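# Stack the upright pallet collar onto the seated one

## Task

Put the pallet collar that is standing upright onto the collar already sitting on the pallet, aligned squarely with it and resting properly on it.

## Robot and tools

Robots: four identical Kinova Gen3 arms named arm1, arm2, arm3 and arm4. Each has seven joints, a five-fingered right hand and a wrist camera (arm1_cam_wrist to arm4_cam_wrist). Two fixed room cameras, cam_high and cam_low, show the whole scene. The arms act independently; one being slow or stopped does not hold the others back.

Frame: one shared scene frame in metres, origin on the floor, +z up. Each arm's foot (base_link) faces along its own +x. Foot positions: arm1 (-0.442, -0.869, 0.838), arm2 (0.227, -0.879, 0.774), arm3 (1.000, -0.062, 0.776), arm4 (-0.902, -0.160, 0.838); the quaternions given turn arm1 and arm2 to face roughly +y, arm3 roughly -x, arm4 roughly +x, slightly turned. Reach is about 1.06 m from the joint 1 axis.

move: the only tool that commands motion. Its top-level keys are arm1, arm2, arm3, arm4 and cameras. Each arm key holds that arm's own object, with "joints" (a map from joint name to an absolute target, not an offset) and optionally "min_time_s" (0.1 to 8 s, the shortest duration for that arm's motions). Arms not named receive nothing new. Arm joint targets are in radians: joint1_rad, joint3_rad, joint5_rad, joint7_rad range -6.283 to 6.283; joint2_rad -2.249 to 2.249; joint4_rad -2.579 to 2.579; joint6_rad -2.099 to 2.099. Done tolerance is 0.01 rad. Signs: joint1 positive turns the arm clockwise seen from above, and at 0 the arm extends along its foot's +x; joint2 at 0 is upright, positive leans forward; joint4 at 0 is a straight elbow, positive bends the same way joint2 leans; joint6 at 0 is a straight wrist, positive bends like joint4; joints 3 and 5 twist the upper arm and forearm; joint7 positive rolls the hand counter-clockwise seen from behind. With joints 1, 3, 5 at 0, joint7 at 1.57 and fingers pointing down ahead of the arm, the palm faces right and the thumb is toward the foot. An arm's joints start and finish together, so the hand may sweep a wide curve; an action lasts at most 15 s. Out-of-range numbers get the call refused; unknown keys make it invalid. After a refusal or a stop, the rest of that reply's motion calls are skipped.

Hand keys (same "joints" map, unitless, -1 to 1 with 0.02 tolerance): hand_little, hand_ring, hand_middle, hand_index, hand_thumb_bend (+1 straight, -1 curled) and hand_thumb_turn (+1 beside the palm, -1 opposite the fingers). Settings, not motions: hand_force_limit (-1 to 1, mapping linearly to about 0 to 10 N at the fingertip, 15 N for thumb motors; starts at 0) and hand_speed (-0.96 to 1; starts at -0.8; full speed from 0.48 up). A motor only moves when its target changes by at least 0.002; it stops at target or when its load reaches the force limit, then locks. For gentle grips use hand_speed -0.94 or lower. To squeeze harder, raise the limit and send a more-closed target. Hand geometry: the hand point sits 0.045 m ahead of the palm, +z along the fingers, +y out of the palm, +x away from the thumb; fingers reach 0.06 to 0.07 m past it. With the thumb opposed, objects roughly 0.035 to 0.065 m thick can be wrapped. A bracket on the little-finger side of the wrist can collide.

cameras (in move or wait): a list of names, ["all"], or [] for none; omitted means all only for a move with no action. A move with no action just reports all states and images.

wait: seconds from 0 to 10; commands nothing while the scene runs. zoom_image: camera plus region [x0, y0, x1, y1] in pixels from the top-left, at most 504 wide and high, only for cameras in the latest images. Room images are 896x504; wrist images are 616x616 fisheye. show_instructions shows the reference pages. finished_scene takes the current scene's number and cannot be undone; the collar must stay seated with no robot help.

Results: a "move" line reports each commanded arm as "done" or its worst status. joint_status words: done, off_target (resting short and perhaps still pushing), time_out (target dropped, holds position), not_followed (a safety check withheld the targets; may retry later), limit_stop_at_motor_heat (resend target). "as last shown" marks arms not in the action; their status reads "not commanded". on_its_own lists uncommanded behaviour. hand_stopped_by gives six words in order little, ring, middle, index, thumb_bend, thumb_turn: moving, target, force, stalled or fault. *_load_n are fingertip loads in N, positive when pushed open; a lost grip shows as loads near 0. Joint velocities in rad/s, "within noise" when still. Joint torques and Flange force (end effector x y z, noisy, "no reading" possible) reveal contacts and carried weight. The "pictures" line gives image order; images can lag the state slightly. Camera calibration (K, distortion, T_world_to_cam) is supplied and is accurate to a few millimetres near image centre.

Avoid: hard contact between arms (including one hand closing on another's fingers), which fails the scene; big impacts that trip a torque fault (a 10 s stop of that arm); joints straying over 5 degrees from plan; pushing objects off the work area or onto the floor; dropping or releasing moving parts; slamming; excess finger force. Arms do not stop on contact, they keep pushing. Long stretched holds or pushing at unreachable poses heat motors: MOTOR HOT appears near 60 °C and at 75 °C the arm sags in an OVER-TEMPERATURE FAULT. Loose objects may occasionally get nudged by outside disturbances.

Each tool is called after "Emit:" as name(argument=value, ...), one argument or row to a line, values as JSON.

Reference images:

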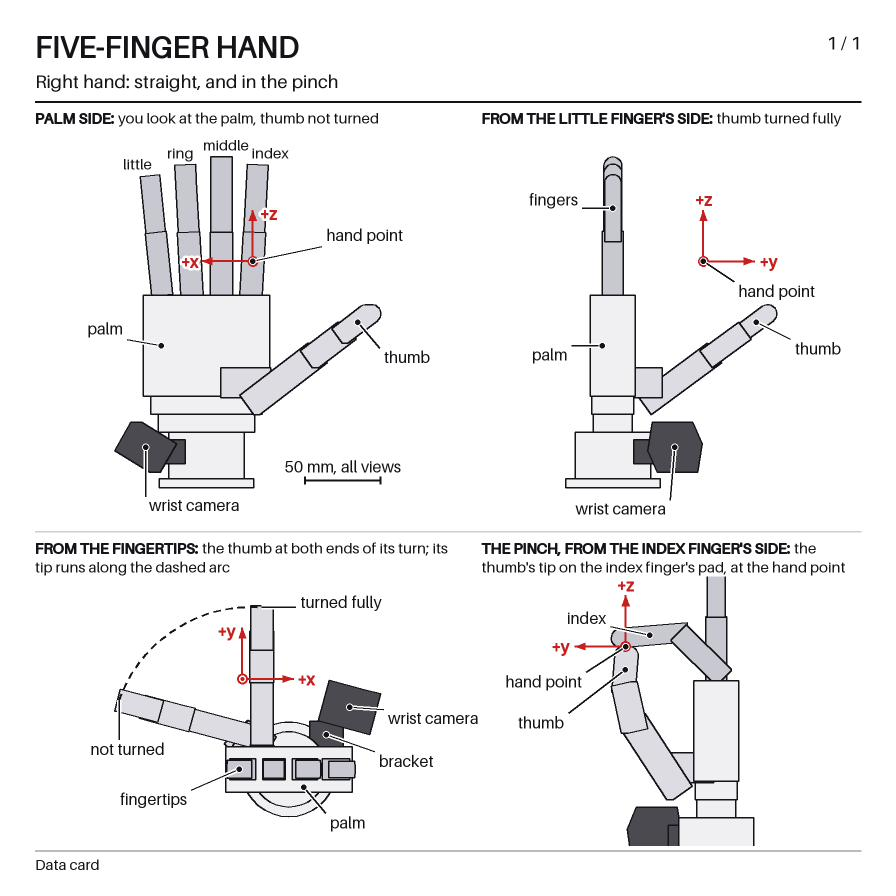

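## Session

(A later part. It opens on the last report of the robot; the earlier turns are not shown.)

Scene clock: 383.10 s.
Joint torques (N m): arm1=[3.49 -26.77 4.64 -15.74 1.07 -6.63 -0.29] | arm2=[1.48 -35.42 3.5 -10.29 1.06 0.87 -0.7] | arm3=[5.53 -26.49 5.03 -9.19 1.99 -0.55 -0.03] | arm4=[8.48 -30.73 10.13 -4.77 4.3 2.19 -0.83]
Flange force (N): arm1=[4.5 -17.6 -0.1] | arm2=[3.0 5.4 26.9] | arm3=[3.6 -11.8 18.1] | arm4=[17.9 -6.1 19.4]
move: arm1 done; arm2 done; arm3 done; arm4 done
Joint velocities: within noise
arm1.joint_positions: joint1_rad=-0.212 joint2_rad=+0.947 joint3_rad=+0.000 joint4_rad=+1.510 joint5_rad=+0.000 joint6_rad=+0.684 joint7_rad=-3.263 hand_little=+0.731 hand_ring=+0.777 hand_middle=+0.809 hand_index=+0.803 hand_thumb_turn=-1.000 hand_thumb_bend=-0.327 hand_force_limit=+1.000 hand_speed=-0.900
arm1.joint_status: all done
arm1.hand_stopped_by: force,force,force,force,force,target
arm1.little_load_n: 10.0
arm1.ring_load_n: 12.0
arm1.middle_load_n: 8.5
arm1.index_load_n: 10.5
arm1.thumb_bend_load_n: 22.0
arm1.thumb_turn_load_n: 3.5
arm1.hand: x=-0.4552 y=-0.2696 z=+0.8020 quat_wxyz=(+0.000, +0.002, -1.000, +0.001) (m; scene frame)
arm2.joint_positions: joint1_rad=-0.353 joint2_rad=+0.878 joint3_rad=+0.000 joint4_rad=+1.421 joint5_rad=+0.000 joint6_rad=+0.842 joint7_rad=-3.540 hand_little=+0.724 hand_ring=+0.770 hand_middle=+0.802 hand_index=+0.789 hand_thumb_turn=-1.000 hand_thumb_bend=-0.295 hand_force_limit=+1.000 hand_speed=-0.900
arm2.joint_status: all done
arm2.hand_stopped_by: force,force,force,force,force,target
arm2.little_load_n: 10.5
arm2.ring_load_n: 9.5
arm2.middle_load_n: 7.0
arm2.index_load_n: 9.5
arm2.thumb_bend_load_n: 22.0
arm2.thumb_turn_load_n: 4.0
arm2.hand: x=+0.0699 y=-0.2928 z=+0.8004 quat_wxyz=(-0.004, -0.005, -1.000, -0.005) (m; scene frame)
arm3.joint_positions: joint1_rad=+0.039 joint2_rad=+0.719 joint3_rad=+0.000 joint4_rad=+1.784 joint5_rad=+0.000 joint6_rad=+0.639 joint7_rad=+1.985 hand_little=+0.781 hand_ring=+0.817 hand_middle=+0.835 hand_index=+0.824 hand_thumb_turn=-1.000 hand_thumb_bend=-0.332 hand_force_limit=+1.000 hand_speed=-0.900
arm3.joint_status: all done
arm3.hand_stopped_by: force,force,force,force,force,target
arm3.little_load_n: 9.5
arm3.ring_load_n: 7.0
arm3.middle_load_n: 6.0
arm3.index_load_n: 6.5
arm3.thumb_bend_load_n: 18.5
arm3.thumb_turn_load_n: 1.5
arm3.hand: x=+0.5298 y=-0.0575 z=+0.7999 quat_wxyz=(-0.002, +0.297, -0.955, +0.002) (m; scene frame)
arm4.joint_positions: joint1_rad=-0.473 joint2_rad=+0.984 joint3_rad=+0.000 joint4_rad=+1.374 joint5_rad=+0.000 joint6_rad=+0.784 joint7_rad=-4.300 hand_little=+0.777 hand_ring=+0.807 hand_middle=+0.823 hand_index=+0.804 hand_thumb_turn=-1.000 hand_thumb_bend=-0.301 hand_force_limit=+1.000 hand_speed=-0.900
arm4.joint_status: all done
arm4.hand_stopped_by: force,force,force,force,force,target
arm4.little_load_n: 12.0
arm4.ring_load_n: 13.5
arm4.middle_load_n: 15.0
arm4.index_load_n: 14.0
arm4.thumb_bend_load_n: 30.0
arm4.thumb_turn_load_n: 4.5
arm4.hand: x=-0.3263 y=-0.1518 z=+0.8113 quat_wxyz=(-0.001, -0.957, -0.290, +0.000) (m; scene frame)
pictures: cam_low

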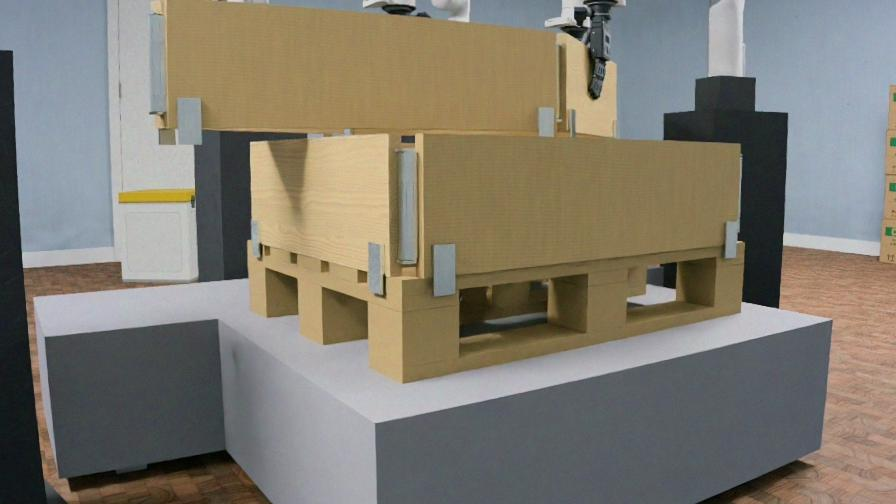

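Emit:
move(
  arm1={"joints":{"joint2_rad":0.8935,"joint4_rad":1.5058,"joint6_rad":0.7423},"min_time_s":2.5},
  arm2={"joints":{"joint2_rad":0.8315,"joint4_rad":1.4043,"joint6_rad":0.9058},"min_time_s":2.5},
  arm3={"joints":{"joint2_rad":0.6623,"joint4_rad":1.7654,"joint6_rad":0.7139},"min_time_s":2.5},
  arm4={"joints":{"joint2_rad":0.9334,"joint4_rad":1.3681,"joint6_rad":0.8401},"min_time_s":2.5},
  cameras=["cam_high","cam_low"],
)

Scene clock: 389.17 s.
Joint torques (N m): arm1=[3.65 -26.18 4.69 -16.56 1.26 -7.02 -0.2] | arm2=[0.55 -35.29 2.63 -10.55 0.69 1.17 -0.71] | arm3=[6.05 -26.48 5.46 -10.47 2.52 -0.89 -0.03] | arm4=[9.15 -31.28 10.73 -6.24 4.96 1.78 -0.8]
Flange force (N): arm1=[4.9 -19.1 -0.4] | arm2=[1.9 7.4 27.1] | arm3=[3.6 -13.0 18.3] | arm4=[17.0 -7.9 19.4]
move: arm1 done; arm2 done; arm3 done; arm4 done
Joint velocities: within noise
arm1.joint_positions: joint1_rad=-0.212 joint2_rad=+0.893 joint3_rad=+0.000 joint4_rad=+1.506 joint5_rad=+0.000 joint6_rad=+0.742 joint7_rad=-3.263 hand_little=+0.731 hand_ring=+0.777 hand_middle=+0.809 hand_index=+0.803 hand_thumb_turn=-1.000 hand_thumb_bend=-0.327 hand_force_limit=+1.000 hand_speed=-0.900
arm1.joint_status: all done
arm1.hand_stopped_by: force,force,force,force,force,target
arm1.little_load_n: 10.0
arm1.ring_load_n: 12.0
arm1.middle_load_n: 9.0
arm1.index_load_n: 10.5
arm1.thumb_bend_load_n: 22.0
arm1.thumb_turn_load_n: 3.0
arm1.hand: x=-0.4552 y=-0.2696 z=+0.8319 quat_wxyz=(+0.000, +0.002, -1.000, +0.001) (m; scene frame)
arm2.joint_positions: joint1_rad=-0.353 joint2_rad=+0.831 joint3_rad=+0.000 joint4_rad=+1.404 joint5_rad=+0.000 joint6_rad=+0.906 joint7_rad=-3.540 hand_little=+0.724 hand_ring=+0.770 hand_middle=+0.802 hand_index=+0.789 hand_thumb_turn=-1.000 hand_thumb_bend=-0.295 hand_force_limit=+1.000 hand_speed=-0.900
arm2.joint_status: all done
arm2.hand_stopped_by: force,force,force,force,force,target
arm2.little_load_n: 10.0
arm2.ring_load_n: 9.0
arm2.middle_load_n: 6.5
arm2.index_load_n: 9.5
arm2.thumb_bend_load_n: 22.0
arm2.thumb_turn_load_n: 4.0
arm2.hand: x=+0.0696 y=-0.2931 z=+0.8304 quat_wxyz=(-0.004, -0.005, -1.000, -0.005) (m; scene frame)
arm3.joint_positions: joint1_rad=+0.039 joint2_rad=+0.662 joint3_rad=+0.000 joint4_rad=+1.765 joint5_rad=+0.000 joint6_rad=+0.714 joint7_rad=+1.985 hand_little=+0.781 hand_ring=+0.817 hand_middle=+0.835 hand_index=+0.824 hand_thumb_turn=-1.000 hand_thumb_bend=-0.332 hand_force_limit=+1.000 hand_speed=-0.900
arm3.joint_status: all done
arm3.hand_stopped_by: force,force,force,force,force,target
arm3.little_load_n: 10.0
arm3.ring_load_n: 7.5
arm3.middle_load_n: 6.0
arm3.index_load_n: 7.0
arm3.thumb_bend_load_n: 18.0
arm3.thumb_turn_load_n: 1.5
arm3.hand: x=+0.5296 y=-0.0575 z=+0.8300 quat_wxyz=(-0.002, +0.297, -0.955, +0.002) (m; scene frame)
arm4.joint_positions: joint1_rad=-0.473 joint2_rad=+0.933 joint3_rad=+0.000 joint4_rad=+1.368 joint5_rad=+0.000 joint6_rad=+0.840 joint7_rad=-4.300 hand_little=+0.777 hand_ring=+0.807 hand_middle=+0.823 hand_index=+0.804 hand_thumb_turn=-1.000 hand_thumb_bend=-0.301 hand_force_limit=+1.000 hand_speed=-0.900
arm4.joint_status: all done
arm4.hand_stopped_by: force,force,force,force,force,target
arm4.little_load_n: 13.0
arm4.ring_load_n: 14.0
arm4.middle_load_n: 15.5
arm4.index_load_n: 14.5
arm4.thumb_bend_load_n: 29.5
arm4.thumb_turn_load_n: 5.0
arm4.hand: x=-0.3264 y=-0.1518 z=+0.8414 quat_wxyz=(-0.001, -0.957, -0.290, +0.000) (m; scene frame)
pictures: cam_high, cam_low

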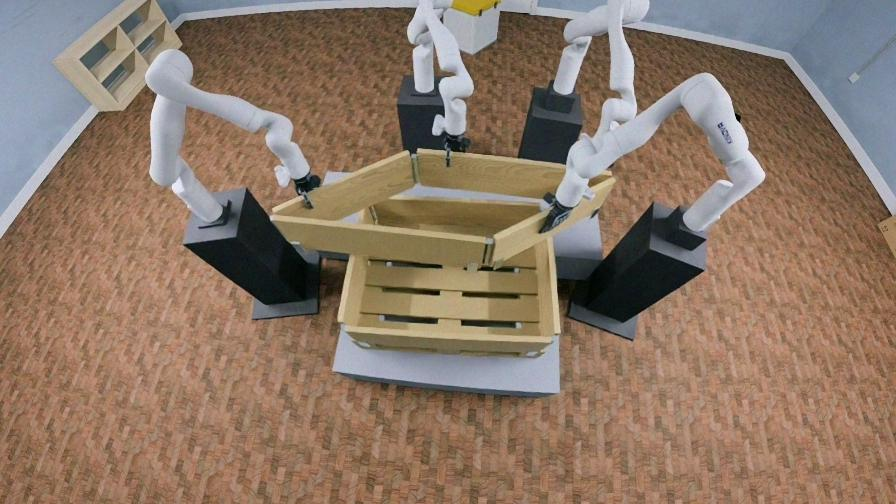

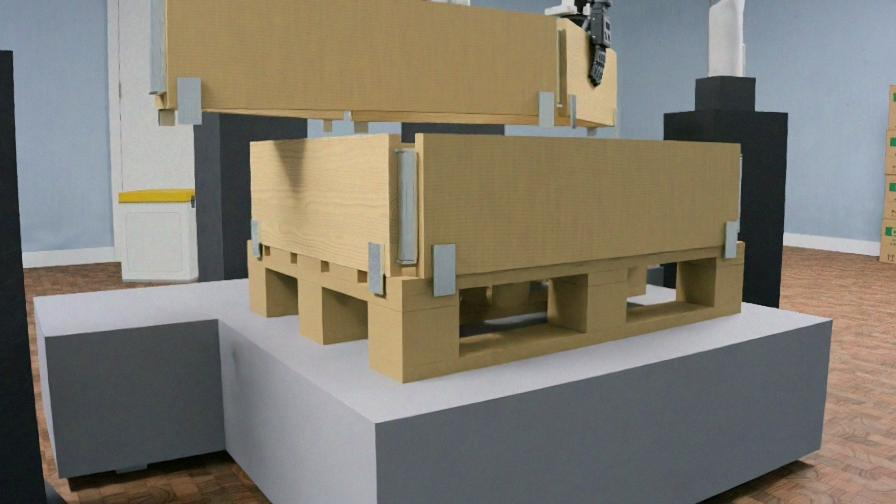

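Emit:
move(
  arm1={"joints":{"joint1_rad":-0.16395,"joint2_rad":0.8871,"joint4_rad":1.5216,"joint6_rad":0.7329,"joint7_rad":-3.2072},"min_time_s":3},
  arm2={"joints":{"joint1_rad":-0.3041,"joint2_rad":0.8198,"joint4_rad":1.4306,"joint6_rad":0.8912,"joint7_rad":-3.4839},"min_time_s":3},
  arm3={"joints":{"joint1_rad":0.1368,"joint2_rad":0.6558,"joint4_rad":1.7804,"joint6_rad":0.7053,"joint7_rad":2.2079},"min_time_s":3},
  arm4={"joints":{"joint1_rad":-0.5116,"joint2_rad":0.9402,"joint4_rad":1.3518,"joint6_rad":0.8496,"joint7_rad":-4.2147},"min_time_s":3},
  cameras=["cam_high"],
)

Scene clock: 401.33 s.
Joint torques (N m): arm1=[-0.23 -26.87 0.56 -17.5 -0.57 -7.76 -0.37] | arm2=[4.35 -33.76 5.88 -9.04 2.02 2.09 -0.89] | arm3=[5.62 -27.77 5.35 -13.55 2.66 -2.98 0.03] | arm4=[9.55 -33.78 11.34 -9.67 5.48 -0.17 -0.52]
Flange force (N): arm1=[-1.6 -19.1 -0.2] | arm2=[8.1 6.5 26.5] | arm3=[2.3 -14.3 18.0] | arm4=[13.4 -10.2 20.5]
move: arm1 done; arm2 done; arm3 done; arm4 done
Joint velocities: within noise
arm1.joint_positions: joint1_rad=-0.164 joint2_rad=+0.887 joint3_rad=+0.000 joint4_rad=+1.522 joint5_rad=+0.000 joint6_rad=+0.733 joint7_rad=-3.207 hand_little=+0.731 hand_ring=+0.777 hand_middle=+0.809 hand_index=+0.803 hand_thumb_turn=-1.000 hand_thumb_bend=-0.327 hand_force_limit=+1.000 hand_speed=-0.900
arm1.joint_status: all done
arm1.hand_stopped_by: force,force,force,force,force,target
arm1.little_load_n: 12.0
arm1.ring_load_n: 13.0
arm1.middle_load_n: 9.5
arm1.index_load_n: 10.0
arm1.thumb_bend_load_n: 22.5
arm1.thumb_turn_load_n: 3.5
arm1.hand: x=-0.4295 y=-0.2718 z=+0.8320 quat_wxyz=(+0.000, +0.006, -1.000, +0.001) (m; scene frame)
arm2.joint_positions: joint1_rad=-0.304 joint2_rad=+0.820 joint3_rad=+0.000 joint4_rad=+1.431 joint5_rad=+0.000 joint6_rad=+0.891 joint7_rad=-3.484 hand_little=+0.724 hand_ring=+0.770 hand_middle=+0.802 hand_index=+0.789 hand_thumb_turn=-1.000 hand_thumb_bend=-0.294 hand_force_limit=+1.000 hand_speed=-0.900
arm2.joint_status: all done
arm2.hand_stopped_by: force,force,force,force,force,target
arm2.little_load_n: 9.5
arm2.ring_load_n: 8.5
arm2.middle_load_n: 5.5
arm2.index_load_n: 7.5
arm2.thumb_bend_load_n: 24.0
arm2.thumb_turn_load_n: 3.0
arm2.hand: x=+0.0971 y=-0.2901 z=+0.8307 quat_wxyz=(-0.004, -0.001, -1.000, -0.005) (m; scene frame)
arm3.joint_positions: joint1_rad=+0.137 joint2_rad=+0.656 joint3_rad=+0.000 joint4_rad=+1.780 joint5_rad=+0.000 joint6_rad=+0.705 joint7_rad=+2.208 hand_little=+0.781 hand_ring=+0.817 hand_middle=+0.835 hand_index=+0.824 hand_thumb_turn=-1.000 hand_thumb_bend=-0.332 hand_force_limit=+1.000 hand_speed=-0.900
arm3.joint_status: all done
arm3.hand_stopped_by: force,force,force,force,force,target
arm3.little_load_n: 9.5
arm3.ring_load_n: 8.5
arm3.middle_load_n: 8.5
arm3.index_load_n: 10.5
arm3.thumb_bend_load_n: 18.5
arm3.thumb_turn_load_n: 2.0
arm3.hand: x=+0.5216 y=-0.0132 z=+0.8298 quat_wxyz=(-0.002, +0.355, -0.935, +0.002) (m; scene frame)
arm4.joint_positions: joint1_rad=-0.512 joint2_rad=+0.940 joint3_rad=+0.000 joint4_rad=+1.352 joint5_rad=+0.000 joint6_rad=+0.850 joint7_rad=-4.215 hand_little=+0.777 hand_ring=+0.807 hand_middle=+0.823 hand_index=+0.804 hand_thumb_turn=-1.000 hand_thumb_bend=-0.301 hand_force_limit=+1.000 hand_speed=-0.900
arm4.joint_status: all done
arm4.hand_stopped_by: force,force,force,force,force,target
arm4.little_load_n: 11.0
arm4.ring_load_n: 13.5
arm4.middle_load_n: 17.0
arm4.index_load_n: 17.5
arm4.thumb_bend_load_n: 28.0
arm4.thumb_turn_load_n: 5.0
arm4.hand: x=-0.3178 y=-0.1274 z=+0.8413 quat_wxyz=(-0.001, -0.937, -0.349, +0.000) (m; scene frame)
pictures: cam_high

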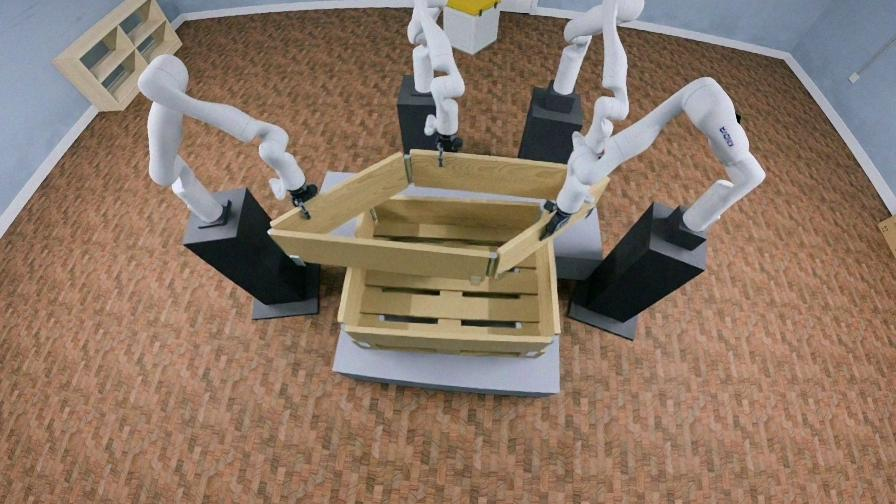

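Emit:
move(
  arm1={"joints":{"joint1_rad":-0.1139,"joint2_rad":0.8829,"joint4_rad":1.5324,"joint6_rad":0.7263,"joint7_rad":-3.1496},"min_time_s":3},
  arm2={"joints":{"joint1_rad":-0.2564,"joint2_rad":0.8092,"joint4_rad":1.4545,"joint6_rad":0.8779,"joint7_rad":-3.4286},"min_time_s":3},
  arm3={"joints":{"joint1_rad":0.2284,"joint2_rad":0.6645,"joint4_rad":1.7609,"joint6_rad":0.7162,"joint7_rad":2.4241},"min_time_s":3},
  arm4={"joints":{"joint1_rad":-0.5463,"joint2_rad":0.9412,"joint4_rad":1.3494,"joint6_rad":0.8511,"joint7_rad":-4.1248},"min_time_s":3},
  cameras=[],
)

Scene clock: 407.20 s.
Joint torques (N m): arm1=[-1.13 -27.63 -0.44 -19.58 -1.06 -9.25 -0.44] | arm2=[3.53 -34.29 5.04 -8.65 1.45 2.44 -0.94] | arm3=[6.21 -28.67 5.92 -15.76 2.85 -4.42 0.03] | arm4=[11.51 -34.92 13.5 -11.79 6.54 -1.4 -0.39]
Flange force (N): arm1=[-2.2 -22.6 -1.2] | arm2=[6.7 9.2 28.5] | arm3=[3.9 -17.1 17.0] | arm4=[12.9 -14.4 20.5]
move: arm1 done; arm2 done; arm3 done; arm4 done
Joint velocities: within noise
arm1.joint_positions: joint1_rad=-0.114 joint2_rad=+0.883 joint3_rad=+0.000 joint4_rad=+1.532 joint5_rad=+0.000 joint6_rad=+0.726 joint7_rad=-3.150 hand_little=+0.731 hand_ring=+0.777 hand_middle=+0.810 hand_index=+0.803 hand_thumb_turn=-1.000 hand_thumb_bend=-0.327 hand_force_limit=+1.000 hand_speed=-0.900
arm1.joint_status: all done
arm1.hand_stopped_by: force,force,force,force,force,target
arm1.little_load_n: 13.0
arm1.ring_load_n: 14.5
arm1.middle_load_n: 10.5
arm1.index_load_n: 10.5
arm1.thumb_bend_load_n: 23.0
arm1.thumb_turn_load_n: 3.5
arm1.hand: x=-0.4030 y=-0.2740 z=+0.8320 quat_wxyz=(+0.000, +0.010, -1.000, +0.001) (m; scene frame)
arm2.joint_positions: joint1_rad=-0.256 joint2_rad=+0.809 joint3_rad=+0.000 joint4_rad=+1.454 joint5_rad=+0.000 joint6_rad=+0.878 joint7_rad=-3.429 hand_little=+0.724 hand_ring=+0.770 hand_middle=+0.802 hand_index=+0.789 hand_thumb_turn=-1.000 hand_thumb_bend=-0.294 hand_force_limit=+1.000 hand_speed=-0.900
arm2.joint_status: all done
arm2.hand_stopped_by: force,force,force,force,force,target
arm2.little_load_n: 10.5
arm2.ring_load_n: 9.0
arm2.middle_load_n: 5.5
arm2.index_load_n: 7.0
arm2.thumb_bend_load_n: 25.0
arm2.thumb_turn_load_n: 3.0
arm2.hand: x=+0.1237 y=-0.2883 z=+0.8309 quat_wxyz=(-0.004, +0.002, -1.000, -0.005) (m; scene frame)
arm3.joint_positions: joint1_rad=+0.228 joint2_rad=+0.665 joint3_rad=+0.000 joint4_rad=+1.761 joint5_rad=+0.000 joint6_rad=+0.716 joint7_rad=+2.424 hand_little=+0.781 hand_ring=+0.817 hand_middle=+0.835 hand_index=+0.824 hand_thumb_turn=-1.000 hand_thumb_bend=-0.332 hand_force_limit=+1.000 hand_speed=-0.900
arm3.joint_status: all done
arm3.hand_stopped_by: force,force,force,force,force,target
arm3.little_load_n: 10.0
arm3.ring_load_n: 9.5
arm3.middle_load_n: 10.5
arm3.index_load_n: 12.0
arm3.thumb_bend_load_n: 20.0
arm3.thumb_turn_load_n: 1.5
arm3.hand: x=+0.5086 y=+0.0264 z=+0.8296 quat_wxyz=(-0.002, +0.413, -0.911, +0.002) (m; scene frame)
arm4.joint_positions: joint1_rad=-0.546 joint2_rad=+0.941 joint3_rad=+0.000 joint4_rad=+1.349 joint5_rad=+0.000 joint6_rad=+0.851 joint7_rad=-4.125 hand_little=+0.777 hand_ring=+0.807 hand_middle=+0.823 hand_index=+0.804 hand_thumb_turn=-1.000 hand_thumb_bend=-0.301 hand_force_limit=+1.000 hand_speed=-0.900
arm4.joint_status: all done
arm4.hand_stopped_by: force,force,force,force,force,target
arm4.little_load_n: 10.5
arm4.ring_load_n: 14.0
arm4.middle_load_n: 18.5
arm4.index_load_n: 19.5
arm4.thumb_bend_load_n: 25.0
arm4.thumb_turn_load_n: 5.5
arm4.hand: x=-0.3131 y=-0.1051 z=+0.8412 quat_wxyz=(-0.001, -0.914, -0.407, +0.001) (m; scene frame)
pictures: none
No camera images: "cameras" was empty.

Emit:
move(
  arm1={"joints":{"joint1_rad":-0.0633,"joint2_rad":0.8808,"joint4_rad":1.5376,"joint6_rad":0.7231,"joint7_rad":-3.0913},"min_time_s":3},
  arm2={"joints":{"joint1_rad":-0.2076,"joint2_rad":0.8011,"joint4_rad":1.4728,"joint6_rad":0.8677,"joint7_rad":-3.3722},"min_time_s":3},
  arm3={"joints":{"joint1_rad":0.3077,"joint2_rad":0.6858,"joint4_rad":1.7128,"joint6_rad":0.7430,"joint7_rad":2.6280},"min_time_s":3},
  arm4={"joints":{"joint1_rad":-0.5756,"joint2_rad":0.9371,"joint4_rad":1.3592,"joint6_rad":0.8453,"joint7_rad":-4.0295},"min_time_s":3},
  cameras=["cam_high"],
)

Scene clock: 411.10 s.
Joint torques (N m): arm1=[-2.17 -28.36 -1.72 -22.05 -1.68 -11.07 -0.46] | arm2=[3.52 -34.89 4.9 -8.3 1.2 2.71 -1.02] | arm3=[6.18 -30.2 5.61 -19 2.76 -6.47 0.13] | arm4=[14.49 -36.95 16.69 -14.53 7.98 -2.86 -0.29]
Flange force (N): arm1=[-2.4 -27.0 -2.9] | arm2=[6.4 11.4 30.3] | arm3=[4.5 -20.9 15.5] | arm4=[14.2 -20.4 22.1]
move: arm1 done; arm2 done; arm3 done; arm4 done
Joint velocities: within noise
arm1.joint_positions: joint1_rad=-0.063 joint2_rad=+0.881 joint3_rad=+0.000 joint4_rad=+1.538 joint5_rad=+0.000 joint6_rad=+0.723 joint7_rad=-3.091 hand_little=+0.732 hand_ring=+0.778 hand_middle=+0.810 hand_index=+0.803 hand_thumb_turn=-1.000 hand_thumb_bend=-0.327 hand_force_limit=+1.000 hand_speed=-0.900
arm1.joint_status: all done
arm1.hand_stopped_by: force,force,force,force,force,target
arm1.little_load_n: 14.5
arm1.ring_load_n: 16.0
arm1.middle_load_n: 11.0
arm1.index_load_n: 11.0
arm1.thumb_bend_load_n: 23.0
arm1.thumb_turn_load_n: 3.0
arm1.hand: x=-0.3765 y=-0.2762 z=+0.8321 quat_wxyz=(+0.000, +0.014, -1.000, +0.001) (m; scene frame)
arm2.joint_positions: joint1_rad=-0.208 joint2_rad=+0.801 joint3_rad=+0.000 joint4_rad=+1.473 joint5_rad=+0.000 joint6_rad=+0.868 joint7_rad=-3.372 hand_little=+0.724 hand_ring=+0.770 hand_middle=+0.802 hand_index=+0.789 hand_thumb_turn=-1.000 hand_thumb_bend=-0.294 hand_force_limit=+1.000 hand_speed=-0.900
arm2.joint_status: all done
arm2.hand_stopped_by: force,force,force,force,force,target
arm2.little_load_n: 11.0
arm2.ring_load_n: 9.0
arm2.middle_load_n: 6.0
arm2.index_load_n: 7.0
arm2.thumb_bend_load_n: 26.5
arm2.thumb_turn_load_n: 3.0
arm2.hand: x=+0.1503 y=-0.2865 z=+0.8312 quat_wxyz=(-0.004, +0.006, -1.000, -0.005) (m; scene frame)
arm3.joint_positions: joint1_rad=+0.308 joint2_rad=+0.686 joint3_rad=+0.000 joint4_rad=+1.713 joint5_rad=+0.000 joint6_rad=+0.743 joint7_rad=+2.628 hand_little=+0.781 hand_ring=+0.817 hand_middle=+0.835 hand_index=+0.824 hand_thumb_turn=-1.000 hand_thumb_bend=-0.332 hand_force_limit=+1.000 hand_speed=-0.900
arm3.joint_status: all done
arm3.hand_stopped_by: force,force,force,force,force,target
arm3.little_load_n: 10.5
arm3.ring_load_n: 10.0
arm3.middle_load_n: 11.5
arm3.index_load_n: 14.0
arm3.thumb_bend_load_n: 18.5
arm3.thumb_turn_load_n: 1.5
arm3.hand: x=+0.4913 y=+0.0607 z=+0.8295 quat_wxyz=(-0.002, +0.469, -0.883, +0.002) (m; scene frame)
arm4.joint_positions: joint1_rad=-0.576 joint2_rad=+0.937 joint3_rad=+0.000 joint4_rad=+1.359 joint5_rad=+0.000 joint6_rad=+0.845 joint7_rad=-4.029 hand_little=+0.777 hand_ring=+0.807 hand_middle=+0.823 hand_index=+0.804 hand_thumb_turn=-1.000 hand_thumb_bend=-0.301 hand_force_limit=+1.000 hand_speed=-0.900
arm4.joint_status: all done
arm4.hand_stopped_by: force,force,force,force,force,target
arm4.little_load_n: 11.0
arm4.ring_load_n: 15.0
arm4.middle_load_n: 19.5
arm4.index_load_n: 21.5
arm4.thumb_bend_load_n: 22.0
arm4.thumb_turn_load_n: 5.0
arm4.hand: x=-0.3112 y=-0.0858 z=+0.8412 quat_wxyz=(-0.001, -0.887, -0.463, +0.000) (m; scene frame)
pictures: cam_high

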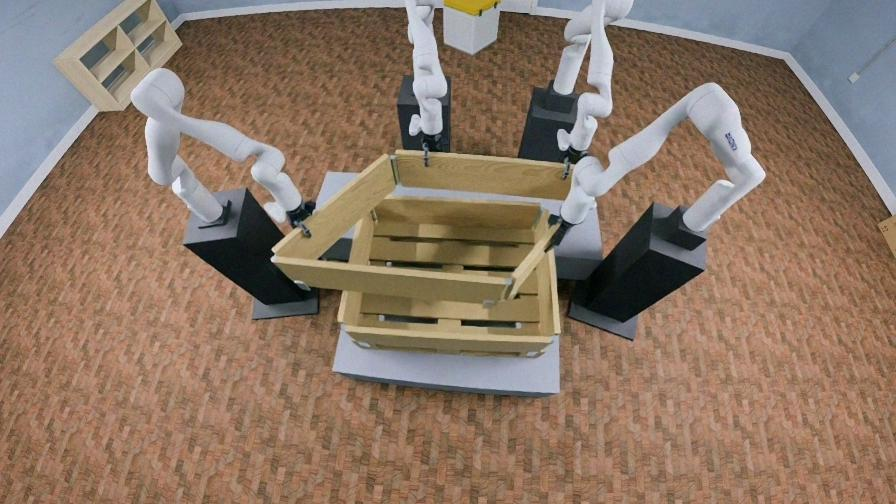

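Emit:
move(
  arm1={"joints":{"joint1_rad":-0.0122,"joint2_rad":0.8791,"joint4_rad":1.5420,"joint6_rad":0.7205,"joint7_rad":-3.0326},"min_time_s":3},
  arm2={"joints":{"joint1_rad":-0.1579,"joint2_rad":0.7964,"joint4_rad":1.4834,"joint6_rad":0.8617,"joint7_rad":-3.3148},"min_time_s":3},
  arm3={"joints":{"joint1_rad":0.3712,"joint2_rad":0.7157,"joint4_rad":1.6456,"joint6_rad":0.7804,"joint7_rad":2.8160},"min_time_s":3},
  arm4={"joints":{"joint1_rad":-0.6013,"joint2_rad":0.9280,"joint4_rad":1.3816,"joint6_rad":0.8320,"joint7_rad":-3.9307},"min_time_s":3},
  cameras=[],
)

Scene clock: 418.27 s.
Joint torques (N m): arm1=[-2.94 -26.96 -2.9 -18.32 -2.4 -8.74 -0.6] | arm2=[3.94 -36.01 5.31 -10.97 1.32 0.81 -1.02] | arm3=[4.69 -30.87 3.63 -18.8 1.81 -6.32 0.16] | arm4=[11.71 -37.35 13.71 -15.79 6.61 -3.82 -0.23]
Flange force (N): arm1=[-3.7 -20.3 -1.5] | arm2=[5.9 7.1 30.0] | arm3=[5.3 -17.8 15.1] | arm4=[11.3 -17.4 21.7]
move: arm1 done; arm2 done; arm3 done; arm4 done
Joint velocities: within noise
arm1.joint_positions: joint1_rad=-0.012 joint2_rad=+0.879 joint3_rad=+0.000 joint4_rad=+1.542 joint5_rad=+0.000 joint6_rad=+0.720 joint7_rad=-3.033 hand_little=+0.732 hand_ring=+0.778 hand_middle=+0.810 hand_index=+0.803 hand_thumb_turn=-1.000 hand_thumb_bend=-0.327 hand_force_limit=+1.000 hand_speed=-0.900
arm1.joint_status: all done
arm1.hand_stopped_by: force,force,force,force,force,target
arm1.little_load_n: 14.5
arm1.ring_load_n: 15.5
arm1.middle_load_n: 10.5
arm1.index_load_n: 10.5
arm1.thumb_bend_load_n: 25.0
arm1.thumb_turn_load_n: 3.5
arm1.hand: x=-0.3499 y=-0.2797 z=+0.8321 quat_wxyz=(+0.000, +0.018, -1.000, +0.001) (m; scene frame)
arm2.joint_positions: joint1_rad=-0.158 joint2_rad=+0.796 joint3_rad=+0.000 joint4_rad=+1.483 joint5_rad=+0.000 joint6_rad=+0.862 joint7_rad=-3.315 hand_little=+0.724 hand_ring=+0.770 hand_middle=+0.802 hand_index=+0.789 hand_thumb_turn=-1.000 hand_thumb_bend=-0.294 hand_force_limit=+1.000 hand_speed=-0.900
arm2.joint_status: all done
arm2.hand_stopped_by: force,force,force,force,force,target
arm2.little_load_n: 13.0
arm2.ring_load_n: 11.0
arm2.middle_load_n: 7.5
arm2.index_load_n: 8.0
arm2.thumb_bend_load_n: 26.0
arm2.thumb_turn_load_n: 3.5
arm2.hand: x=+0.1769 y=-0.2841 z=+0.8314 quat_wxyz=(-0.004, +0.010, -1.000, -0.005) (m; scene frame)
arm3.joint_positions: joint1_rad=+0.371 joint2_rad=+0.716 joint3_rad=+0.000 joint4_rad=+1.646 joint5_rad=+0.000 joint6_rad=+0.780 joint7_rad=+2.816 hand_little=+0.781 hand_ring=+0.817 hand_middle=+0.835 hand_index=+0.824 hand_thumb_turn=-1.000 hand_thumb_bend=-0.332 hand_force_limit=+1.000 hand_speed=-0.900
arm3.joint_status: all done
arm3.hand_stopped_by: force,force,force,force,force,target
arm3.little_load_n: 8.5
arm3.ring_load_n: 9.0
arm3.middle_load_n: 11.5
arm3.index_load_n: 14.0
arm3.thumb_bend_load_n: 18.5
arm3.thumb_turn_load_n: 1.5
arm3.hand: x=+0.4713 y=+0.0888 z=+0.8293 quat_wxyz=(-0.002, +0.523, -0.852, +0.002) (m; scene frame)
arm4.joint_positions: joint1_rad=-0.601 joint2_rad=+0.928 joint3_rad=+0.000 joint4_rad=+1.382 joint5_rad=+0.000 joint6_rad=+0.832 joint7_rad=-3.931 hand_little=+0.777 hand_ring=+0.807 hand_middle=+0.823 hand_index=+0.804 hand_thumb_turn=-1.000 hand_thumb_bend=-0.301 hand_force_limit=+1.000 hand_speed=-0.900
arm4.joint_status: all done
arm4.hand_stopped_by: force,force,force,force,force,target
arm4.little_load_n: 9.5
arm4.ring_load_n: 14.0
arm4.middle_load_n: 19.0
arm4.index_load_n: 21.0
arm4.thumb_bend_load_n: 22.0
arm4.thumb_turn_load_n: 4.5
arm4.hand: x=-0.3125 y=-0.0686 z=+0.8412 quat_wxyz=(-0.001, -0.856, -0.517, +0.001) (m; scene frame)
pictures: none
No camera images: "cameras" was empty.

Emit:
move(
  arm1={"joints":{"joint1_rad":0.0390,"joint2_rad":0.8805,"joint4_rad":1.5384,"joint6_rad":0.7227,"joint7_rad":-2.9738},"min_time_s":3},
  arm2={"joints":{"joint1_rad":-0.1077,"joint2_rad":0.7938,"joint4_rad":1.4894,"joint6_rad":0.8584,"joint7_rad":-3.2570},"min_time_s":3},
  arm3={"joints":{"joint1_rad":0.4194,"joint2_rad":0.7536,"joint4_rad":1.5604,"joint6_rad":0.8276,"joint7_rad":2.9888},"min_time_s":3},
  arm4={"joints":{"joint1_rad":-0.6202,"joint2_rad":0.9140,"joint4_rad":1.4159,"joint6_rad":0.8117,"joint7_rad":-3.8249},"min_time_s":3},
  cameras=["cam_high"],
)

Scene clock: 423.30 s.
Joint torques (N m): arm1=[-3.76 -26.57 -4.11 -17.63 -3.12 -8.53 -0.68] | arm2=[4.61 -36.86 5.89 -12.31 1.48 -0.06 -1.07] | arm3=[3.78 -31.44 2.39 -18.69 1.18 -6.22 0.14] | arm4=[11.39 -37.39 13.46 -16.04 6.32 -4.01 -0.26]
Flange force (N): arm1=[-4.5 -19.2 -2.0] | arm2=[6.6 5.3 30.5] | arm3=[6.1 -16.0 14.1] | arm4=[12.5 -16.4 22.3]
move: arm1 done; arm2 done; arm3 done; arm4 done
Joint velocities: within noise
arm1.joint_positions: joint1_rad=+0.039 joint2_rad=+0.881 joint3_rad=+0.000 joint4_rad=+1.538 joint5_rad=+0.000 joint6_rad=+0.723 joint7_rad=-2.974 hand_little=+0.732 hand_ring=+0.778 hand_middle=+0.810 hand_index=+0.803 hand_thumb_turn=-1.000 hand_thumb_bend=-0.327 hand_force_limit=+1.000 hand_speed=-0.900
arm1.joint_status: all done
arm1.hand_stopped_by: force,force,force,force,force,target
arm1.little_load_n: 15.0
arm1.ring_load_n: 16.5
arm1.middle_load_n: 11.5
arm1.index_load_n: 10.5
arm1.thumb_bend_load_n: 26.0
arm1.thumb_turn_load_n: 3.5
arm1.hand: x=-0.3234 y=-0.2826 z=+0.8321 quat_wxyz=(+0.000, +0.022, -1.000, +0.001) (m; scene frame)
arm2.joint_positions: joint1_rad=-0.108 joint2_rad=+0.794 joint3_rad=+0.000 joint4_rad=+1.489 joint5_rad=+0.000 joint6_rad=+0.858 joint7_rad=-3.257 hand_little=+0.724 hand_ring=+0.771 hand_middle=+0.802 hand_index=+0.789 hand_thumb_turn=-1.000 hand_thumb_bend=-0.294 hand_force_limit=+1.000 hand_speed=-0.900
arm2.joint_status: all done
arm2.hand_stopped_by: force,force,force,force,force,target
arm2.little_load_n: 14.0
arm2.ring_load_n: 11.5
arm2.middle_load_n: 7.5
arm2.index_load_n: 8.0
arm2.thumb_bend_load_n: 26.0
arm2.thumb_turn_load_n: 3.0
arm2.hand: x=+0.2036 y=-0.2821 z=+0.8317 quat_wxyz=(-0.004, +0.014, -1.000, -0.005) (m; scene frame)
arm3.joint_positions: joint1_rad=+0.419 joint2_rad=+0.754 joint3_rad=+0.000 joint4_rad=+1.560 joint5_rad=+0.000 joint6_rad=+0.828 joint7_rad=+2.989 hand_little=+0.781 hand_ring=+0.817 hand_middle=+0.835 hand_index=+0.824 hand_thumb_turn=-1.000 hand_thumb_bend=-0.332 hand_force_limit=+1.000 hand_speed=-0.900
arm3.joint_status: all done
arm3.hand_stopped_by: force,force,force,force,force,target
arm3.little_load_n: 8.0
arm3.ring_load_n: 9.0
arm3.middle_load_n: 11.0
arm3.index_load_n: 14.0
arm3.thumb_bend_load_n: 18.5
arm3.thumb_turn_load_n: 1.5
arm3.hand: x=+0.4482 y=+0.1111 z=+0.8291 quat_wxyz=(-0.002, +0.575, -0.818, +0.002) (m; scene frame)
arm4.joint_positions: joint1_rad=-0.620 joint2_rad=+0.914 joint3_rad=+0.000 joint4_rad=+1.416 joint5_rad=+0.000 joint6_rad=+0.812 joint7_rad=-3.825 hand_little=+0.777 hand_ring=+0.807 hand_middle=+0.823 hand_index=+0.804 hand_thumb_turn=-1.000 hand_thumb_bend=-0.301 hand_force_limit=+1.000 hand_speed=-0.900
arm4.joint_status: all done
arm4.hand_stopped_by: force,force,force,force,force,target
arm4.little_load_n: 8.5
arm4.ring_load_n: 13.0
arm4.middle_load_n: 18.0
arm4.index_load_n: 21.0
arm4.thumb_bend_load_n: 21.5
arm4.thumb_turn_load_n: 4.0
arm4.hand: x=-0.3163 y=-0.0555 z=+0.8412 quat_wxyz=(-0.001, -0.822, -0.569, +0.001) (m; scene frame)
pictures: cam_high

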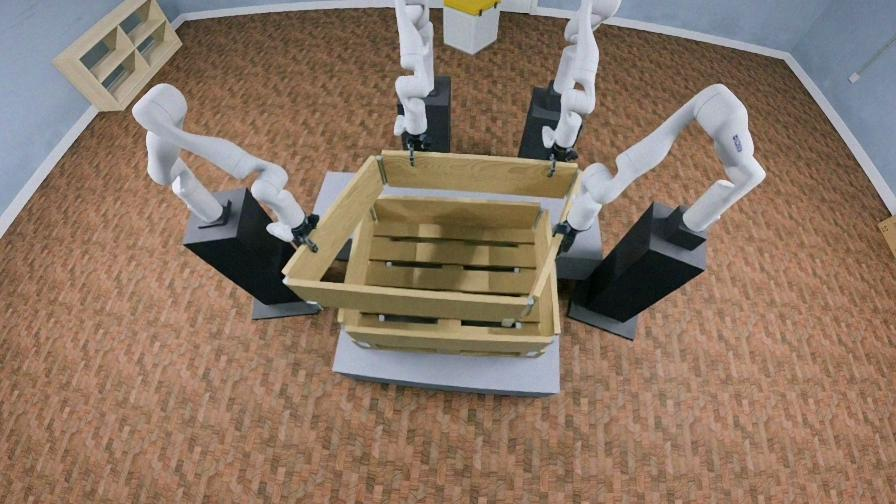

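Emit:
move(
  arm1={"joints":{"joint1_rad":0.0900,"joint2_rad":0.8845,"joint4_rad":1.5282,"joint6_rad":0.7289,"joint7_rad":-2.9151},"min_time_s":3},
  arm2={"joints":{"joint1_rad":-0.0573,"joint2_rad":0.7935,"joint4_rad":1.4900,"joint6_rad":0.8581,"joint7_rad":-3.1990},"min_time_s":3},
  arm3={"joints":{"joint1_rad":0.4527,"joint2_rad":0.7979,"joint4_rad":1.4609,"joint6_rad":0.8827,"joint7_rad":3.1467},"min_time_s":3},
  arm4={"joints":{"joint1_rad":-0.6311,"joint2_rad":0.8970,"joint4_rad":1.4578,"joint6_rad":0.7867,"joint7_rad":-3.7113},"min_time_s":3},
  cameras=[],
)

Emit:
move(
  arm1={"joints":{"joint1_rad":0.1405,"joint2_rad":0.8910,"joint4_rad":1.5117,"joint6_rad":0.7389,"joint7_rad":-2.8570},"min_time_s":3},
  arm2={"joints":{"joint1_rad":-0.0069,"joint2_rad":0.7953,"joint4_rad":1.4859,"joint6_rad":0.8604,"joint7_rad":-3.1409},"min_time_s":3},
  arm3={"joints":{"joint1_rad":0.4722,"joint2_rad":0.8468,"joint4_rad":1.3515,"joint6_rad":0.9433,"joint7_rad":3.2908},"min_time_s":3},
  arm4={"joints":{"joint1_rad":-0.6341,"joint2_rad":0.8780,"joint4_rad":1.5052,"joint6_rad":0.7584,"joint7_rad":-3.5897},"min_time_s":3},
  cameras=["all"],
)

Scene clock: 429.40 s.
Joint torques (N m): arm1=[-5.01 -26.92 -5.79 -18.81 -4.04 -9.48 -0.76] | arm2=[4.91 -38.26 5.9 -13.43 1.26 -0.71 -1.17] | arm3=[2.91 -32.43 1.15 -19.87 0.58 -7 0.18] | arm4=[13.35 -38.38 15.65 -17.72 7.07 -4.99 -0.31]
Flange force (N): arm1=[-5.2 -21.8 -3.1] | arm2=[6.6 5.1 32.0] | arm3=[6.7 -17.3 12.6] | arm4=[16.0 -19.5 23.6]
move: arm1 done; arm2 done; arm3 done; arm4 done
Joint velocities: within noise
arm1.joint_positions: joint1_rad=+0.090 joint2_rad=+0.884 joint3_rad=+0.000 joint4_rad=+1.528 joint5_rad=+0.000 joint6_rad=+0.729 joint7_rad=-2.915 hand_little=+0.732 hand_ring=+0.778 hand_middle=+0.810 hand_index=+0.803 hand_thumb_turn=-1.000 hand_thumb_bend=-0.327 hand_force_limit=+1.000 hand_speed=-0.900
arm1.joint_status: all done
arm1.hand_stopped_by: force,force,force,force,force,target
arm1.little_load_n: 16.5
arm1.ring_load_n: 17.5
arm1.middle_load_n: 12.5
arm1.index_load_n: 11.0
arm1.thumb_bend_load_n: 26.0
arm1.thumb_turn_load_n: 3.0
arm1.hand: x=-0.2967 y=-0.2852 z=+0.8321 quat_wxyz=(+0.000, +0.025, -1.000, +0.001) (m; scene frame)
arm2.joint_positions: joint1_rad=-0.057 joint2_rad=+0.794 joint3_rad=+0.000 joint4_rad=+1.490 joint5_rad=+0.000 joint6_rad=+0.858 joint7_rad=-3.199 hand_little=+0.724 hand_ring=+0.771 hand_middle=+0.802 hand_index=+0.789 hand_thumb_turn=-1.000 hand_thumb_bend=-0.294 hand_force_limit=+1.000 hand_speed=-0.900
arm2.joint_status: all done
arm2.hand_stopped_by: force,force,force,force,force,target
arm2.little_load_n: 15.5
arm2.ring_load_n: 12.5
arm2.middle_load_n: 9.0
arm2.index_load_n: 8.5
arm2.thumb_bend_load_n: 26.5
arm2.thumb_turn_load_n: 3.0
arm2.hand: x=+0.2302 y=-0.2801 z=+0.8319 quat_wxyz=(-0.004, +0.018, -1.000, -0.005) (m; scene frame)
arm3.joint_positions: joint1_rad=+0.453 joint2_rad=+0.798 joint3_rad=+0.000 joint4_rad=+1.461 joint5_rad=+0.000 joint6_rad=+0.883 joint7_rad=+3.147 hand_little=+0.781 hand_ring=+0.817 hand_middle=+0.835 hand_index=+0.824 hand_thumb_turn=-1.000 hand_thumb_bend=-0.332 hand_force_limit=+1.000 hand_speed=-0.900
arm3.joint_status: all done
arm3.hand_stopped_by: force,force,force,force,force,target
arm3.little_load_n: 7.5
arm3.ring_load_n: 9.0
arm3.middle_load_n: 11.0
arm3.index_load_n: 14.5
arm3.thumb_bend_load_n: 17.5
arm3.thumb_turn_load_n: 1.0
arm3.hand: x=+0.4228 y=+0.1273 z=+0.8290 quat_wxyz=(-0.001, +0.625, -0.781, +0.002) (m; scene frame)
arm4.joint_positions: joint1_rad=-0.631 joint2_rad=+0.897 joint3_rad=+0.000 joint4_rad=+1.458 joint5_rad=+0.000 joint6_rad=+0.787 joint7_rad=-3.711 hand_little=+0.777 hand_ring=+0.807 hand_middle=+0.823 hand_index=+0.804 hand_thumb_turn=-1.000 hand_thumb_bend=-0.301 hand_force_limit=+1.000 hand_speed=-0.900
arm4.joint_status: all done
arm4.hand_stopped_by: force,force,force,force,force,target
arm4.little_load_n: 8.0
arm4.ring_load_n: 13.5
arm4.middle_load_n: 18.5
arm4.index_load_n: 22.5
arm4.thumb_bend_load_n: 19.5
arm4.thumb_turn_load_n: 3.5
arm4.hand: x=-0.3215 y=-0.0468 z=+0.8412 quat_wxyz=(-0.001, -0.785, -0.619, +0.001) (m; scene frame)
pictures: none
No camera images: "cameras" was empty.

Scene clock: 432.70 s.
Joint torques (N m): arm1=[-7.05 -27.35 -8.21 -20.58 -5.3 -10.87 -0.81] | arm2=[4.61 -39.5 5.29 -13.68 0.79 -0.61 -1.21] | arm3=[2.42 -33.28 0.38 -21.21 0.23 -7.9 0.34] | arm4=[16.22 -40.17 19.06 -20.76 8.15 -6.69 -0.36]
Flange force (N): arm1=[-6.6 -26.2 -4.9] | arm2=[5.7 6.5 34.2] | arm3=[9.0 -19.9 11.0] | arm4=[21.3 -24.8 25.4]
move: arm1 done; arm2 done; arm3 done; arm4 done
Joint velocities: within noise
arm1.joint_positions: joint1_rad=+0.140 joint2_rad=+0.891 joint3_rad=+0.000 joint4_rad=+1.512 joint5_rad=+0.000 joint6_rad=+0.739 joint7_rad=-2.857 hand_little=+0.732 hand_ring=+0.778 hand_middle=+0.810 hand_index=+0.803 hand_thumb_turn=-1.000 hand_thumb_bend=-0.327 hand_force_limit=+1.000 hand_speed=-0.900
arm1.joint_status: all done
arm1.hand_stopped_by: force,force,force,force,force,target
arm1.little_load_n: 18.0
arm1.ring_load_n: 19.0
arm1.middle_load_n: 14.0
arm1.index_load_n: 12.0
arm1.thumb_bend_load_n: 26.0
arm1.thumb_turn_load_n: 3.0
arm1.hand: x=-0.2701 y=-0.2876 z=+0.8321 quat_wxyz=(+0.000, +0.029, -1.000, +0.001) (m; scene frame)
arm2.joint_positions: joint1_rad=-0.007 joint2_rad=+0.795 joint3_rad=+0.000 joint4_rad=+1.486 joint5_rad=+0.000 joint6_rad=+0.860 joint7_rad=-3.141 hand_little=+0.724 hand_ring=+0.771 hand_middle=+0.802 hand_index=+0.789 hand_thumb_turn=-1.000 hand_thumb_bend=-0.293 hand_force_limit=+1.000 hand_speed=-0.900
arm2.joint_status: all done
arm2.hand_stopped_by: force,force,force,force,force,target
arm2.little_load_n: 16.5
arm2.ring_load_n: 13.5
arm2.middle_load_n: 9.5
arm2.index_load_n: 8.5
arm2.thumb_bend_load_n: 27.0
arm2.thumb_turn_load_n: 3.0
arm2.hand: x=+0.2568 y=-0.2783 z=+0.8322 quat_wxyz=(-0.005, +0.021, -1.000, -0.005) (m; scene frame)
arm3.joint_positions: joint1_rad=+0.472 joint2_rad=+0.847 joint3_rad=+0.000 joint4_rad=+1.352 joint5_rad=+0.000 joint6_rad=+0.943 joint7_rad=+3.291 hand_little=+0.781 hand_ring=+0.817 hand_middle=+0.835 hand_index=+0.824 hand_thumb_turn=-1.000 hand_thumb_bend=-0.332 hand_force_limit=+1.000 hand_speed=-0.900
arm3.joint_status: all done
arm3.hand_stopped_by: force,force,force,force,force,target
arm3.little_load_n: 7.5
arm3.ring_load_n: 9.0
arm3.middle_load_n: 12.0
arm3.index_load_n: 15.5
arm3.thumb_bend_load_n: 17.0
arm3.thumb_turn_load_n: 1.0
arm3.hand: x=+0.3959 y=+0.1370 z=+0.8288 quat_wxyz=(-0.001, +0.672, -0.740, +0.003) (m; scene frame)
arm4.joint_positions: joint1_rad=-0.634 joint2_rad=+0.878 joint3_rad=+0.000 joint4_rad=+1.505 joint5_rad=+0.000 joint6_rad=+0.758 joint7_rad=-3.590 hand_little=+0.777 hand_ring=+0.807 hand_middle=+0.823 hand_index=+0.804 hand_thumb_turn=-1.000 hand_thumb_bend=-0.301 hand_force_limit=+1.000 hand_speed=-0.900
arm4.joint_status: all done
arm4.hand_stopped_by: force,force,force,force,force,target
arm4.little_load_n: 9.0
arm4.ring_load_n: 14.0
arm4.middle_load_n: 20.0
arm4.index_load_n: 24.0
arm4.thumb_bend_load_n: 17.5
arm4.thumb_turn_load_n: 2.0
arm4.hand: x=-0.3277 y=-0.0422 z=+0.8411 quat_wxyz=(-0.001, -0.745, -0.667, +0.001) (m; scene frame)
pictures: arm1_cam_wrist, arm2_cam_wrist, arm3_cam_wrist, arm4_cam_wrist, cam_high, cam_low
camera_calibration:
arm1_cam_wrist: T_world_to_cam=[[-0.271359, 0.962408, 0.0116178, 0.194587], [0.838844, 0.230566, 0.493133, -0.116323], [0.471917, 0.143562, -0.869876, 1.00896], [0, 0, 0, 1]] pos_world=[-0.325767, -0.305301, 0.932776]
arm2_cam_wrist: T_world_to_cam=[[-0.267106, 0.96342, -0.0218199, 0.366441], [0.832273, 0.242041, 0.498736, -0.55188], [0.485774, 0.115055, -0.866479, 0.73929], [0, 0, 0, 1]] pos_world=[0.198066, -0.304518, 0.923817]
arm3_cam_wrist: T_world_to_cam=[[-0.982401, -0.179563, -0.0514418, 0.459652], [-0.179237, 0.828732, 0.530167, -0.485279], [-0.0525668, 0.530057, -0.846331, 0.763364], [0, 0, 0, 1]] pos_world=[0.404711, 0.0800762, 0.926983]
arm4_cam_wrist: T_world_to_cam=[[0.981963, 0.188085, 0.0193027, 0.318338], [0.151744, -0.844876, 0.51299, -0.420313], [0.112794, -0.500808, -0.858178, 0.851979], [0, 0, 0, 1]] pos_world=[-0.344915, 0.0116901, 0.940621]

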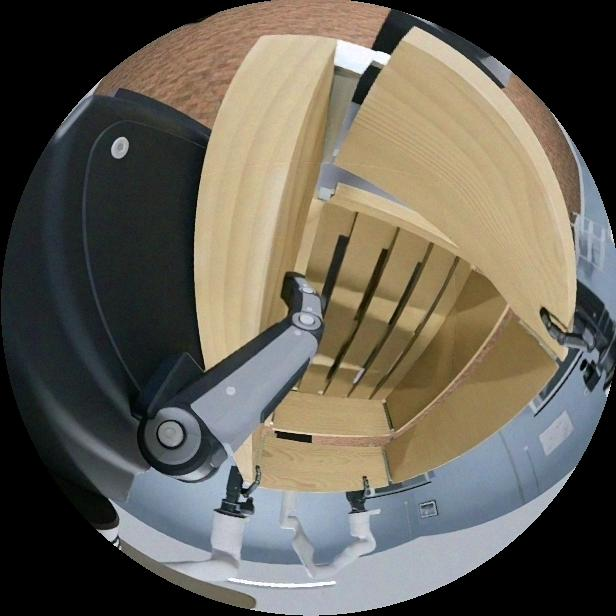

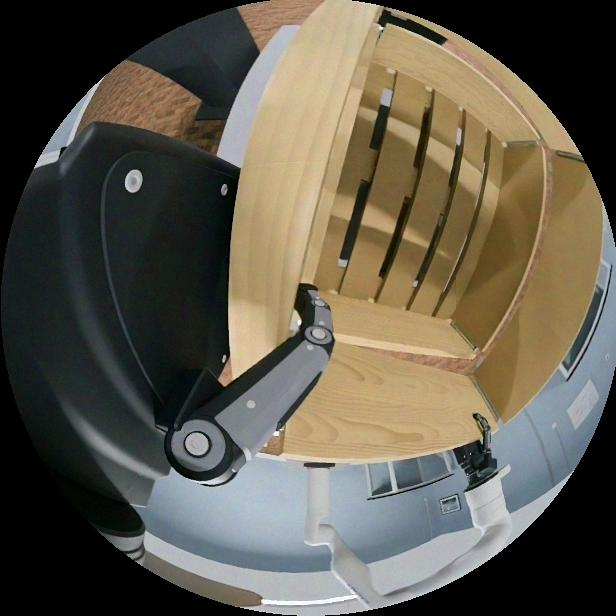

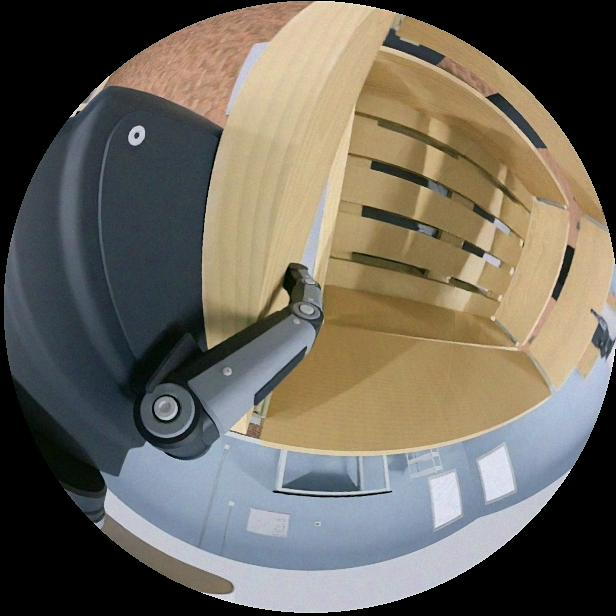

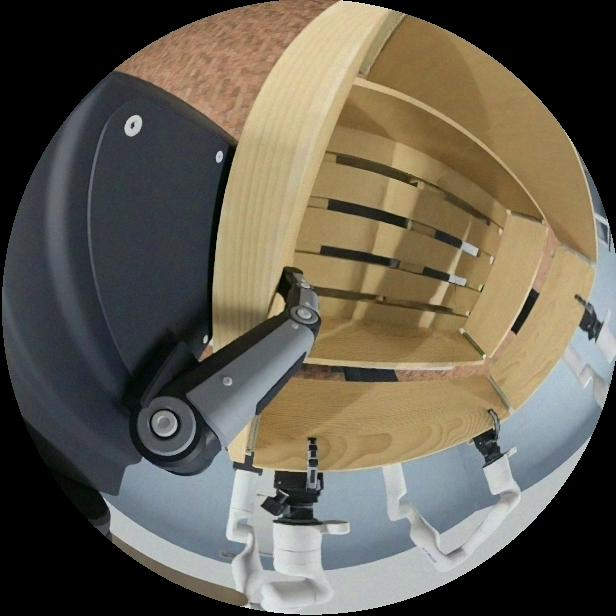

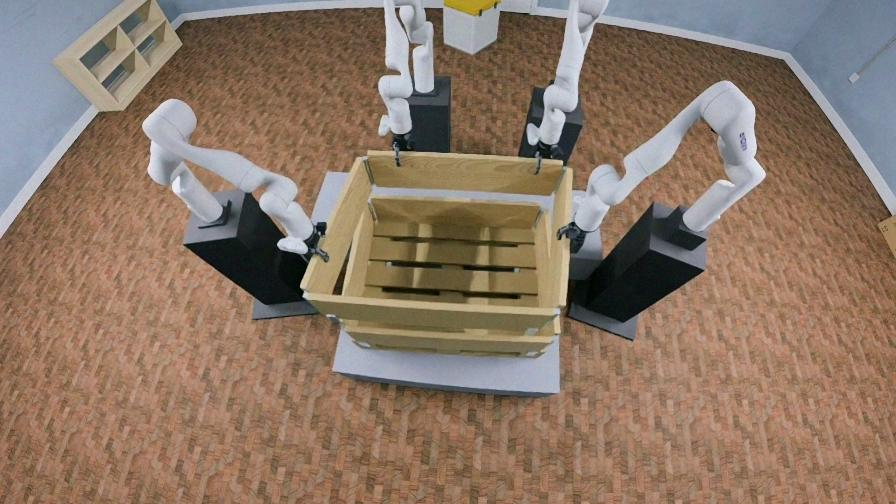

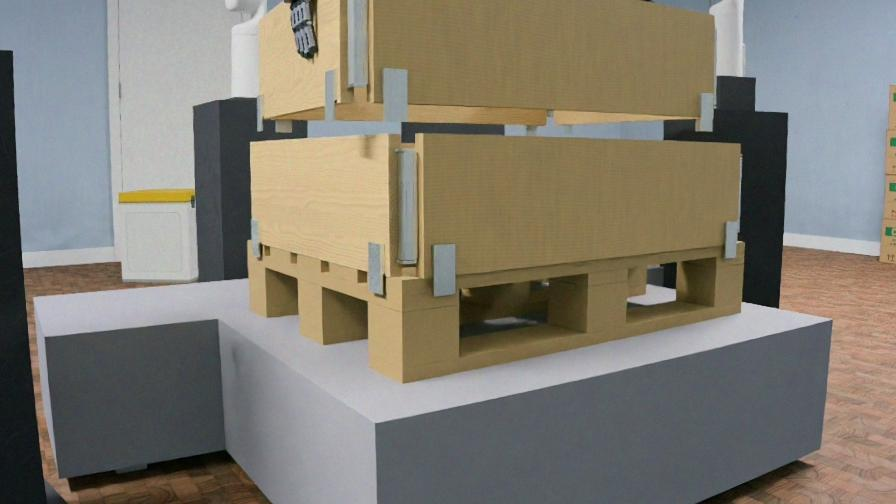

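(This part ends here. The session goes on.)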